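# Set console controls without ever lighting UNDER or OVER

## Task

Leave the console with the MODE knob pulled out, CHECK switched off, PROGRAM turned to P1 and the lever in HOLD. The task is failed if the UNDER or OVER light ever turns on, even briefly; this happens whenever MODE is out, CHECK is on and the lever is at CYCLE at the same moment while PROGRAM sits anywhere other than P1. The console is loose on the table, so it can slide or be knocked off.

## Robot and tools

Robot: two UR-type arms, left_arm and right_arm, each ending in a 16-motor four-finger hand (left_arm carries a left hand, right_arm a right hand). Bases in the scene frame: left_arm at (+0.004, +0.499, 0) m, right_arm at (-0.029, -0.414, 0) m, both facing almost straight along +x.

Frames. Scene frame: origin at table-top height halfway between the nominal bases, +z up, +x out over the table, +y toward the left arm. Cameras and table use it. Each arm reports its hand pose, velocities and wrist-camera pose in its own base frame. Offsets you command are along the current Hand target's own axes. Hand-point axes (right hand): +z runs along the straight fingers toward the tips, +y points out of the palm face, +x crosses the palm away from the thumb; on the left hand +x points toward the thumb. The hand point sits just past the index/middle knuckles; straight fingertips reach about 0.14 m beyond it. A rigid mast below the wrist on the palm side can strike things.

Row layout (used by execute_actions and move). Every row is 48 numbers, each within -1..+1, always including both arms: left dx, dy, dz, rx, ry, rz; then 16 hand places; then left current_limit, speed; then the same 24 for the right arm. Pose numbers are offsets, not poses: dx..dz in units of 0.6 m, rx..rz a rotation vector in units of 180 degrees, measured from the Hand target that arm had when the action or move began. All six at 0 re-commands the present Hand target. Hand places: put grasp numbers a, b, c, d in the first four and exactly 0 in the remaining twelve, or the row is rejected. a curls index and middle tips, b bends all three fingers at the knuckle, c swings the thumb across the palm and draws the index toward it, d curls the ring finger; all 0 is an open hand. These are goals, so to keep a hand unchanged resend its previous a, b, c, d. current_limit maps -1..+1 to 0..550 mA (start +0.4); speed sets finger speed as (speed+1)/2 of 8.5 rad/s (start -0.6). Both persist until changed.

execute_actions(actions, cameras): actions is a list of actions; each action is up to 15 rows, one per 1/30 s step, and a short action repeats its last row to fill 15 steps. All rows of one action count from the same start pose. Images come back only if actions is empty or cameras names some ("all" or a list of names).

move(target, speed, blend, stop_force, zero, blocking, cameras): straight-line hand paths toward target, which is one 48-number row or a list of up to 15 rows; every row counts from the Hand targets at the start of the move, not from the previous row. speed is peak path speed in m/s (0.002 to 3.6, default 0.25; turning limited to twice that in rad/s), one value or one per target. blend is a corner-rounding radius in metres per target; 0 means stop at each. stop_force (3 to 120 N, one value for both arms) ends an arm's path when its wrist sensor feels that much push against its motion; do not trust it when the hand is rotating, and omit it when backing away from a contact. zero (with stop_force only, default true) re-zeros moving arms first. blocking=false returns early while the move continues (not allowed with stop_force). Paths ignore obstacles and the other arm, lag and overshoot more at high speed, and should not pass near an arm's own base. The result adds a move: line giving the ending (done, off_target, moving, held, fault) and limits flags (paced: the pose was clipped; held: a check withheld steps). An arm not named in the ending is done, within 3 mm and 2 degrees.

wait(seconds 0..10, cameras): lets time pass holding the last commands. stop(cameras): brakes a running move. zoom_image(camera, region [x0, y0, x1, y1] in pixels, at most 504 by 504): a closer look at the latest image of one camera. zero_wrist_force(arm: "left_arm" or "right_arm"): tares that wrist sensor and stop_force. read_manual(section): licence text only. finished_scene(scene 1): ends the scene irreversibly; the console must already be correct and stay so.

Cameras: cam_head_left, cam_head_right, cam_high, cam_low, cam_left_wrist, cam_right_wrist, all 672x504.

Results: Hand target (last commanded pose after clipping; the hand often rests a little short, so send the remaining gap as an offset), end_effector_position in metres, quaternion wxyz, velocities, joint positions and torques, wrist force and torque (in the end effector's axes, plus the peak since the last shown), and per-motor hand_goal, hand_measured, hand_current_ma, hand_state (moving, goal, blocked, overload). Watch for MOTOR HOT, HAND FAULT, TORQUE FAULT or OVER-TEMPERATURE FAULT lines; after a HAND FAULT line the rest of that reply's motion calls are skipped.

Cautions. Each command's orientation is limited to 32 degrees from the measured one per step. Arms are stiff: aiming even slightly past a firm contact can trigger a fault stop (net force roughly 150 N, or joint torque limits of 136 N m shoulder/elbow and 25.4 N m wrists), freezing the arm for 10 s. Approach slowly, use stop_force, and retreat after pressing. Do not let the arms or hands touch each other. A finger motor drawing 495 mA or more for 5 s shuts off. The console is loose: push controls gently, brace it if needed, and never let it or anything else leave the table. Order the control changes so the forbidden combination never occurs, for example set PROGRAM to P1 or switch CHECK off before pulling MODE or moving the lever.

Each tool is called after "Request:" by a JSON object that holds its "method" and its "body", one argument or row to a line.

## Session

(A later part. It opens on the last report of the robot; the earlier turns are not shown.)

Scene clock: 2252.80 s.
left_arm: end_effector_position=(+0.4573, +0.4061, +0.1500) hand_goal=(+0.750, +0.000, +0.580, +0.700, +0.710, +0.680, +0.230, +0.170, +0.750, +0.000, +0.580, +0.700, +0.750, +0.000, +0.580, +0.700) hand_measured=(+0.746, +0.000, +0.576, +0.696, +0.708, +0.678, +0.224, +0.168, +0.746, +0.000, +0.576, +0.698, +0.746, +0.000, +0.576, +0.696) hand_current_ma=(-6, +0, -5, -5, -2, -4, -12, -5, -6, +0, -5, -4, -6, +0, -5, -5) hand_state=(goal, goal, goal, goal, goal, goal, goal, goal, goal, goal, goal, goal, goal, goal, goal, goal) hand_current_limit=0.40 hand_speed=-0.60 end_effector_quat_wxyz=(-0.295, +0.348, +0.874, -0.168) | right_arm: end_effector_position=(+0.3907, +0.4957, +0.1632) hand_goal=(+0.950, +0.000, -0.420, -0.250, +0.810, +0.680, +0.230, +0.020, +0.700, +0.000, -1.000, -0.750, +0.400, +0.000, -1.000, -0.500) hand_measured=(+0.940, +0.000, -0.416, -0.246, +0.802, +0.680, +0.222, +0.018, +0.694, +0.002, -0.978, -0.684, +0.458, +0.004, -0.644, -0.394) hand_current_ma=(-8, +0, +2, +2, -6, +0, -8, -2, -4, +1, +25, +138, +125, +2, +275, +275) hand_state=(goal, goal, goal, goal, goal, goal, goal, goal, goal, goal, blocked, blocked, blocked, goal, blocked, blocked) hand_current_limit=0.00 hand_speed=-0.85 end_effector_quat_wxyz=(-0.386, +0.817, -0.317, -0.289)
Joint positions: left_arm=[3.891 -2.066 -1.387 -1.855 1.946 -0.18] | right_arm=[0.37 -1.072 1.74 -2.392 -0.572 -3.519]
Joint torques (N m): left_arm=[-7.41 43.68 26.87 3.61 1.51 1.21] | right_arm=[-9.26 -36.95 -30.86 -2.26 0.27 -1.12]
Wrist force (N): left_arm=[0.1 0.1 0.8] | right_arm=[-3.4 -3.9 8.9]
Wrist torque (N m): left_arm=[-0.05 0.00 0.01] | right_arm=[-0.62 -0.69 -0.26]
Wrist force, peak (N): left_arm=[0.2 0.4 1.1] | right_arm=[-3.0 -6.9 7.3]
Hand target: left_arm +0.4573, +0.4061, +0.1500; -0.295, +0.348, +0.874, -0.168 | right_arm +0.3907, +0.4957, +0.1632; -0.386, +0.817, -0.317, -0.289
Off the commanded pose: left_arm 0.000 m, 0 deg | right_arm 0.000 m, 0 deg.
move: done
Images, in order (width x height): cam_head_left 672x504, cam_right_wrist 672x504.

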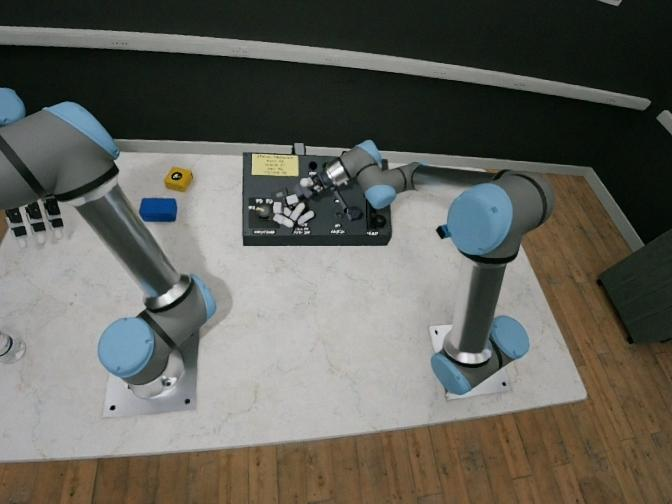

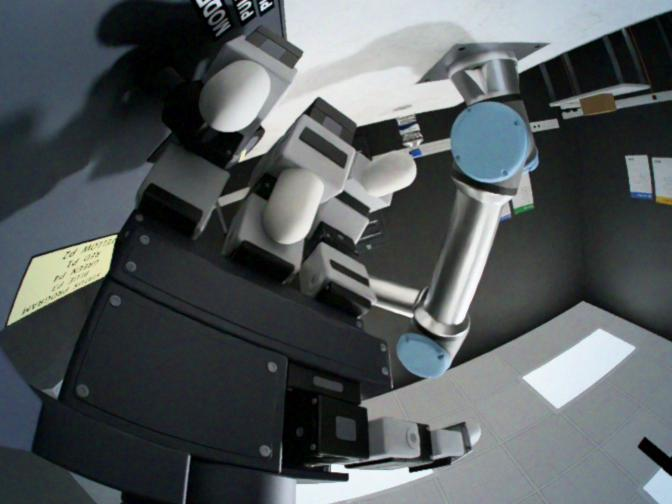

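Request:
{"method": "move", "body": {
  "target": [
    [0,0,0,0,0,0,0,0,0,0,0,0,0,0,0,0,0,0,0,0,0,0,0.4,-0.6,0,0,0,0,0,0,1,0,0,1,0,0,0,0,0,0,0,0,0,0,0,0,0.78,-0.85],
    [0,0,0,0,0,0,0,0,0,0,0,0,0,0,0,0,0,0,0,0,0,0,0.4,-0.6,-0.0392,0,-0.01425,0,0,0,1,0,0,1,0,0,0,0,0,0,0,0,0,0,0,0,0.78,-0.85]
  ],
  "speed": 0.02,
  "cameras": ["cam_right_wrist","cam_head_left","cam_high"]
}}

Request:
{"method": "zoom_image", "body": {
  "camera": "cam_right_wrist",
  "region": [0, 0, 320, 240]
}}

Request:
{"method": "zoom_image", "body": {
  "camera": "cam_high",
  "region": [210, 220, 450, 390]
}}

Scene clock: 2271.03 s.
left_arm: end_effector_position=(+0.4573, +0.4061, +0.1500) hand_goal=(+0.750, +0.000, +0.580, +0.700, +0.710, +0.680, +0.230, +0.170, +0.750, +0.000, +0.580, +0.700, +0.750, +0.000, +0.580, +0.700) hand_measured=(+0.746, +0.000, +0.576, +0.696, +0.708, +0.678, +0.224, +0.168, +0.746, +0.000, +0.576, +0.698, +0.746, +0.000, +0.576, +0.696) hand_current_ma=(-6, +0, -5, -5, -2, -4, -12, -5, -6, +0, -5, -4, -6, +0, -5, -5) hand_state=(goal, goal, goal, goal, goal, goal, goal, goal, goal, goal, goal, goal, goal, goal, goal, goal) hand_current_limit=0.40 hand_speed=-0.60 end_effector_quat_wxyz=(-0.295, +0.348, +0.874, -0.168) | right_arm: end_effector_position=(+0.3778, +0.4957, +0.1845) hand_goal=(+0.950, +0.000, -0.420, -0.250, +0.810, +0.680, +0.230, +0.020, +0.700, +0.000, -1.000, -0.750, +0.400, +0.000, -1.000, -0.500) hand_measured=(+0.940, +0.000, -0.416, -0.246, +0.802, +0.680, +0.222, +0.018, +0.694, +0.002, -0.978, -0.684, +0.486, +0.036, -0.668, -0.434) hand_current_ma=(-8, +0, +2, +2, -6, +0, -8, -2, -4, +1, +25, +138, +228, +47, +489, +139) hand_state=(goal, goal, goal, goal, goal, goal, goal, goal, goal, goal, blocked, blocked, blocked, blocked, blocked, blocked) hand_current_limit=0.78 hand_speed=-0.85 end_effector_quat_wxyz=(-0.386, +0.817, -0.317, -0.289)
Joint positions: left_arm=[3.891 -2.066 -1.387 -1.855 1.946 -0.18] | right_arm=[0.378 -1.122 1.756 -2.37 -0.574 -3.505]
Joint torques (N m): left_arm=[-7.38 44 26.74 3.79 1.45 1.28] | right_arm=[6.61 -56.5 -9.23 -0.13 0.67 2.67]
Wrist force (N): left_arm=[0.2 0.2 0.8] | right_arm=[4.3 -7.0 16.8]
Wrist torque (N m): left_arm=[-0.04 0.00 0.02] | right_arm=[-1.07 -1.26 -0.15]
Wrist force, peak (N): left_arm=[0.1 0.4 1.1] | right_arm=[12.1 -23.0 4.7]
Hand target: left_arm +0.4573, +0.4061, +0.1500; -0.295, +0.348, +0.874, -0.168 | right_arm +0.3777, +0.4957, +0.1846; -0.386, +0.817, -0.317, -0.289
Off the commanded pose: left_arm 0.000 m, 0 deg | right_arm 0.000 m, 0 deg.
move: done
Images, in order (width x height): cam_head_left 672x504, cam_high 672x504, cam_right_wrist 672x504.

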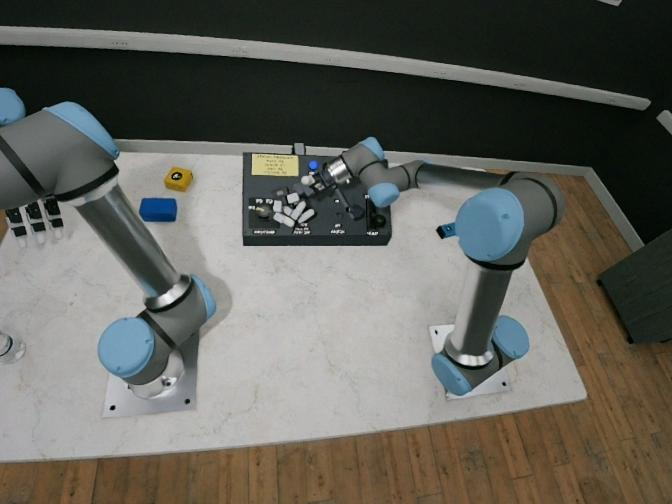

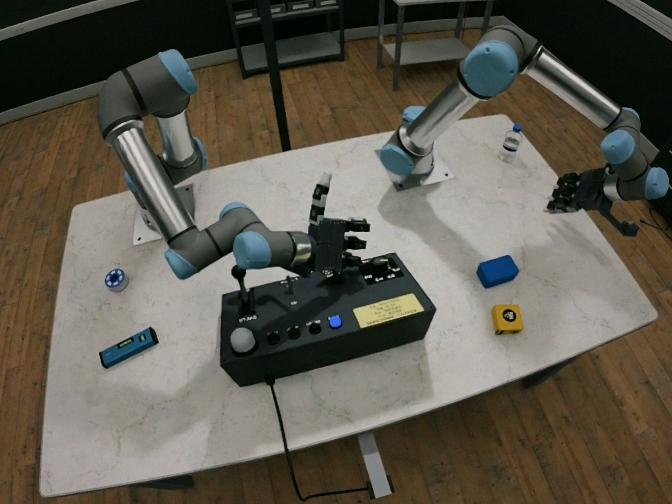

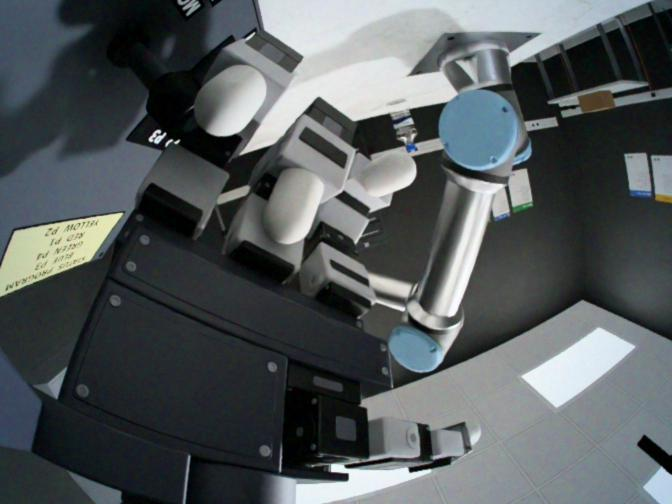

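Scaled by 1.575 from the camera's 672x504 image, which has a finer 960x720 frame.

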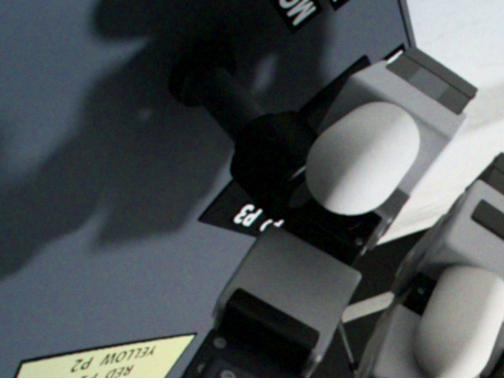

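Scaled by 2.100 from the camera's 672x504 image, which has a finer 960x720 frame.

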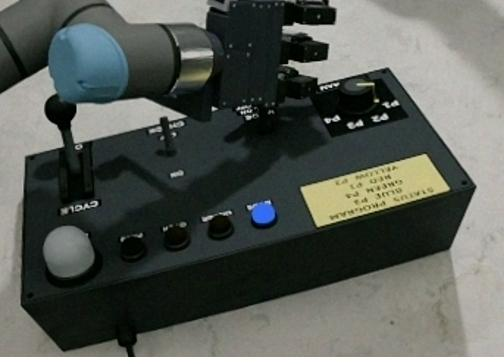

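Request:
{"method": "move", "body": {
  "target": [
    [0,0,0,0,0,0,0,0,0,0,0,0,0,0,0,0,0,0,0,0,0,0,0.4,-0.6,0,0,0,0,0,0,1,0,0,0.5,0,0,0,0,0,0,0,0,0,0,0,0,0.4,-0.85],
    [0,0,0,0,0,0,0,0,0,0,0,0,0,0,0,0,0,0,0,0,0,0,0.4,-0.6,-0.1253,0,-0.0456,0,0,0,1,0,0,0.5,0,0,0,0,0,0,0,0,0,0,0,0,0.4,-0.6],
    [0,0,0,0,0,0,0,0,0,0,0,0,0,0,0,0,0,0,0,0,0,0,0.4,-0.6,-0.22,-0.15,-0.18,0,0,0,1,0,0,0.5,0,0,0,0,0,0,0,0,0,0,0,0,0.4,-0.6]
  ],
  "speed": [0.02, 0.06, 0.2],
  "cameras": ["cam_right_wrist","cam_head_left","cam_high","cam_low"]
}}

Request:
{"method": "zoom_image", "body": {
  "camera": "cam_head_left",
  "region": [230, 140, 410, 260]
}}

Request:
{"method": "zoom_image", "body": {
  "camera": "cam_high",
  "region": [210, 220, 450, 390]
}}

Scene clock: 2285.03 s.
left_arm: end_effector_position=(+0.4573, +0.4061, +0.1500) hand_goal=(+0.750, +0.000, +0.580, +0.700, +0.710, +0.680, +0.230, +0.170, +0.750, +0.000, +0.580, +0.700, +0.750, +0.000, +0.580, +0.700) hand_measured=(+0.746, +0.000, +0.576, +0.696, +0.708, +0.678, +0.224, +0.168, +0.746, +0.000, +0.576, +0.698, +0.746, +0.000, +0.576, +0.696) hand_current_ma=(-6, +0, -5, -5, -2, -4, -12, -5, -6, +0, -5, -4, -6, +0, -5, -5) hand_state=(goal, goal, goal, goal, goal, goal, goal, goal, goal, goal, goal, goal, goal, goal, goal, goal) hand_current_limit=0.40 hand_speed=-0.60 end_effector_quat_wxyz=(-0.295, +0.348, +0.874, -0.168) | right_arm: end_effector_position=(+0.3854, +0.4918, +0.3772) hand_goal=(+0.900, +0.000, -0.370, -0.250, +0.810, +0.680, +0.230, +0.020, +0.600, +0.000, -1.000, -0.750, +0.626, +0.000, -0.220, +0.050) hand_measured=(+0.898, +0.000, -0.372, -0.246, +0.802, +0.680, +0.222, +0.018, +0.600, +0.002, -0.978, -0.684, +0.618, +0.000, -0.222, +0.048) hand_current_ma=(-1, +0, -1, +2, -6, +0, -7, -2, +0, +1, +25, +138, -6, +0, -1, -1) hand_state=(goal, goal, goal, goal, goal, goal, goal, goal, goal, goal, blocked, blocked, goal, goal, goal, goal) hand_current_limit=0.40 hand_speed=-0.60 end_effector_quat_wxyz=(-0.386, +0.817, -0.317, -0.289)
Joint positions: left_arm=[3.891 -2.066 -1.387 -1.855 1.946 -0.18] | right_arm=[0.367 -1.291 1.454 -1.883 -0.572 -3.524]
Joint torques (N m): left_arm=[-8.13 44.05 26.22 3.75 1.43 1.25] | right_arm=[7.09 -28.25 -39.32 0.02 0.15 -2.36]
Wrist force (N): left_arm=[0.1 0.2 1.0] | right_arm=[-3.1 -2.0 4.0]
Wrist torque (N m): left_arm=[-0.06 0.01 0.01] | right_arm=[-0.31 -0.24 -0.12]
Wrist force, peak (N): left_arm=[-0.1 0.4 1.1] | right_arm=[4.3 -6.8 17.1]
Hand target: left_arm +0.4573, +0.4061, +0.1500; -0.295, +0.348, +0.874, -0.168 | right_arm +0.3854, +0.4918, +0.3772; -0.386, +0.817, -0.317, -0.289
Off the commanded pose: left_arm 0.000 m, 0 deg | right_arm 0.000 m, 0 deg.
move: done
Images, in order (width x height): cam_head_left 672x504, cam_high 672x504, cam_low 672x504, cam_right_wrist 672x504.

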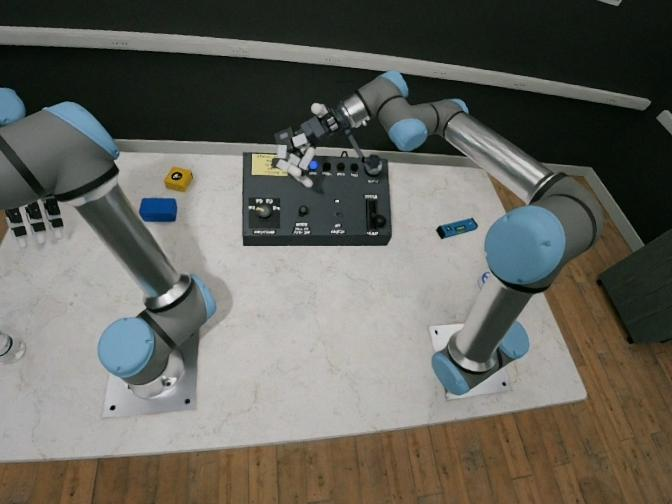

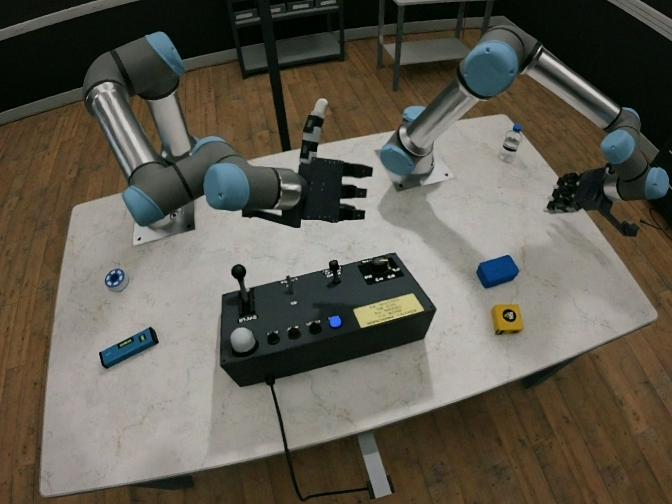

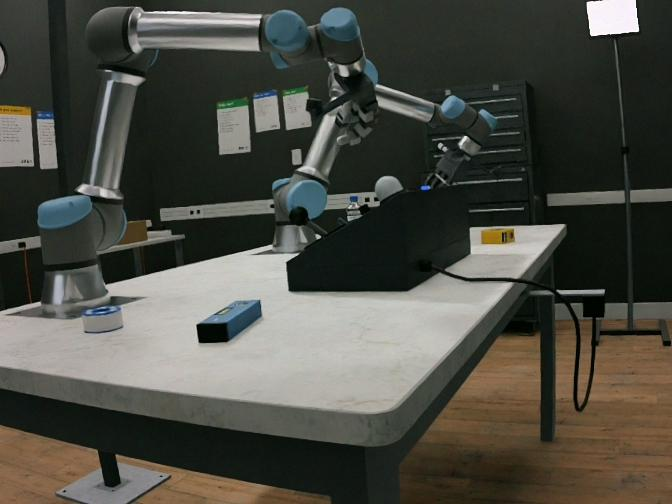

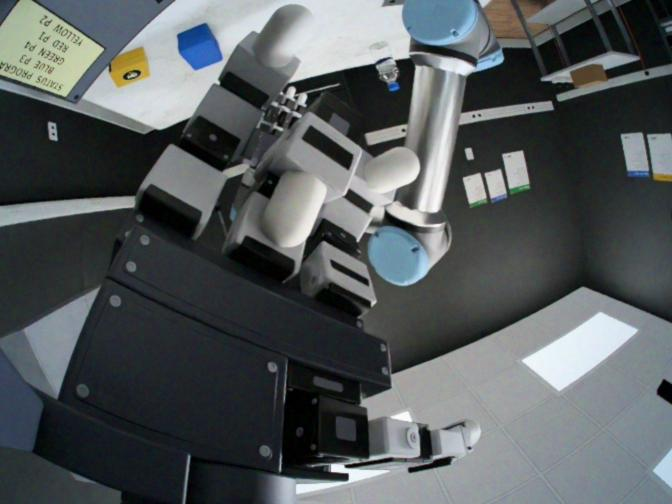

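Scaled by 2.800 from the camera's 672x504 image, which has a finer 960x720 frame.

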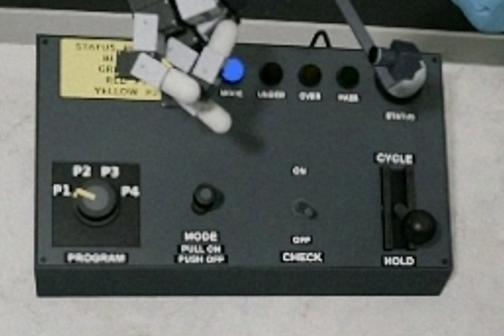

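Scaled by 2.100 from the camera's 672x504 image, which has a finer 960x720 frame.

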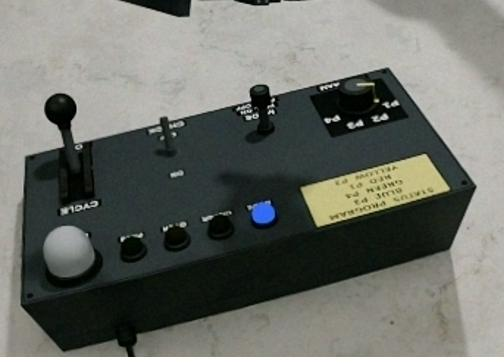

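Request:
{"method": "zoom_image", "body": {
  "camera": "cam_head_left",
  "region": [240, 190, 300, 240]
}}

Request:
{"method": "zoom_image", "body": {
  "camera": "cam_high",
  "region": [350, 240, 420, 300]
}}

Request:
{"method": "zoom_image", "body": {
  "camera": "cam_high",
  "region": [210, 250, 320, 350]
}}

Scaled by 8.400 from the camera's 672x504 image, which has a finer 960x720 frame.

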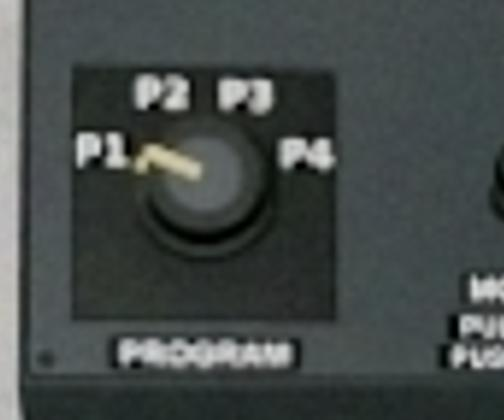

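Scaled by 7.200 from the camera's 672x504 image, which has a finer 960x720 frame.

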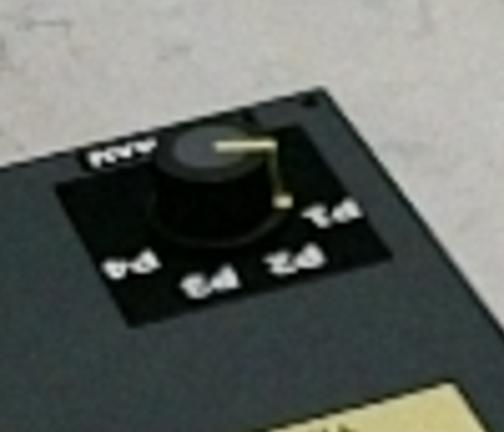

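Scaled by 4.582 from the camera's 672x504 image, which has a finer 960x720 frame.

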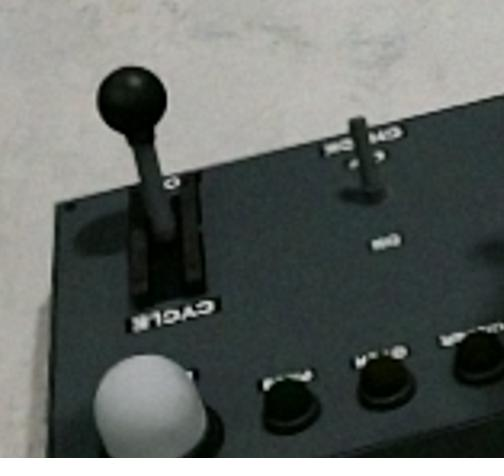

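Request:
{"method": "finished_scene", "body": {
  "scene": 1
}}

The scene is finished: the task was done.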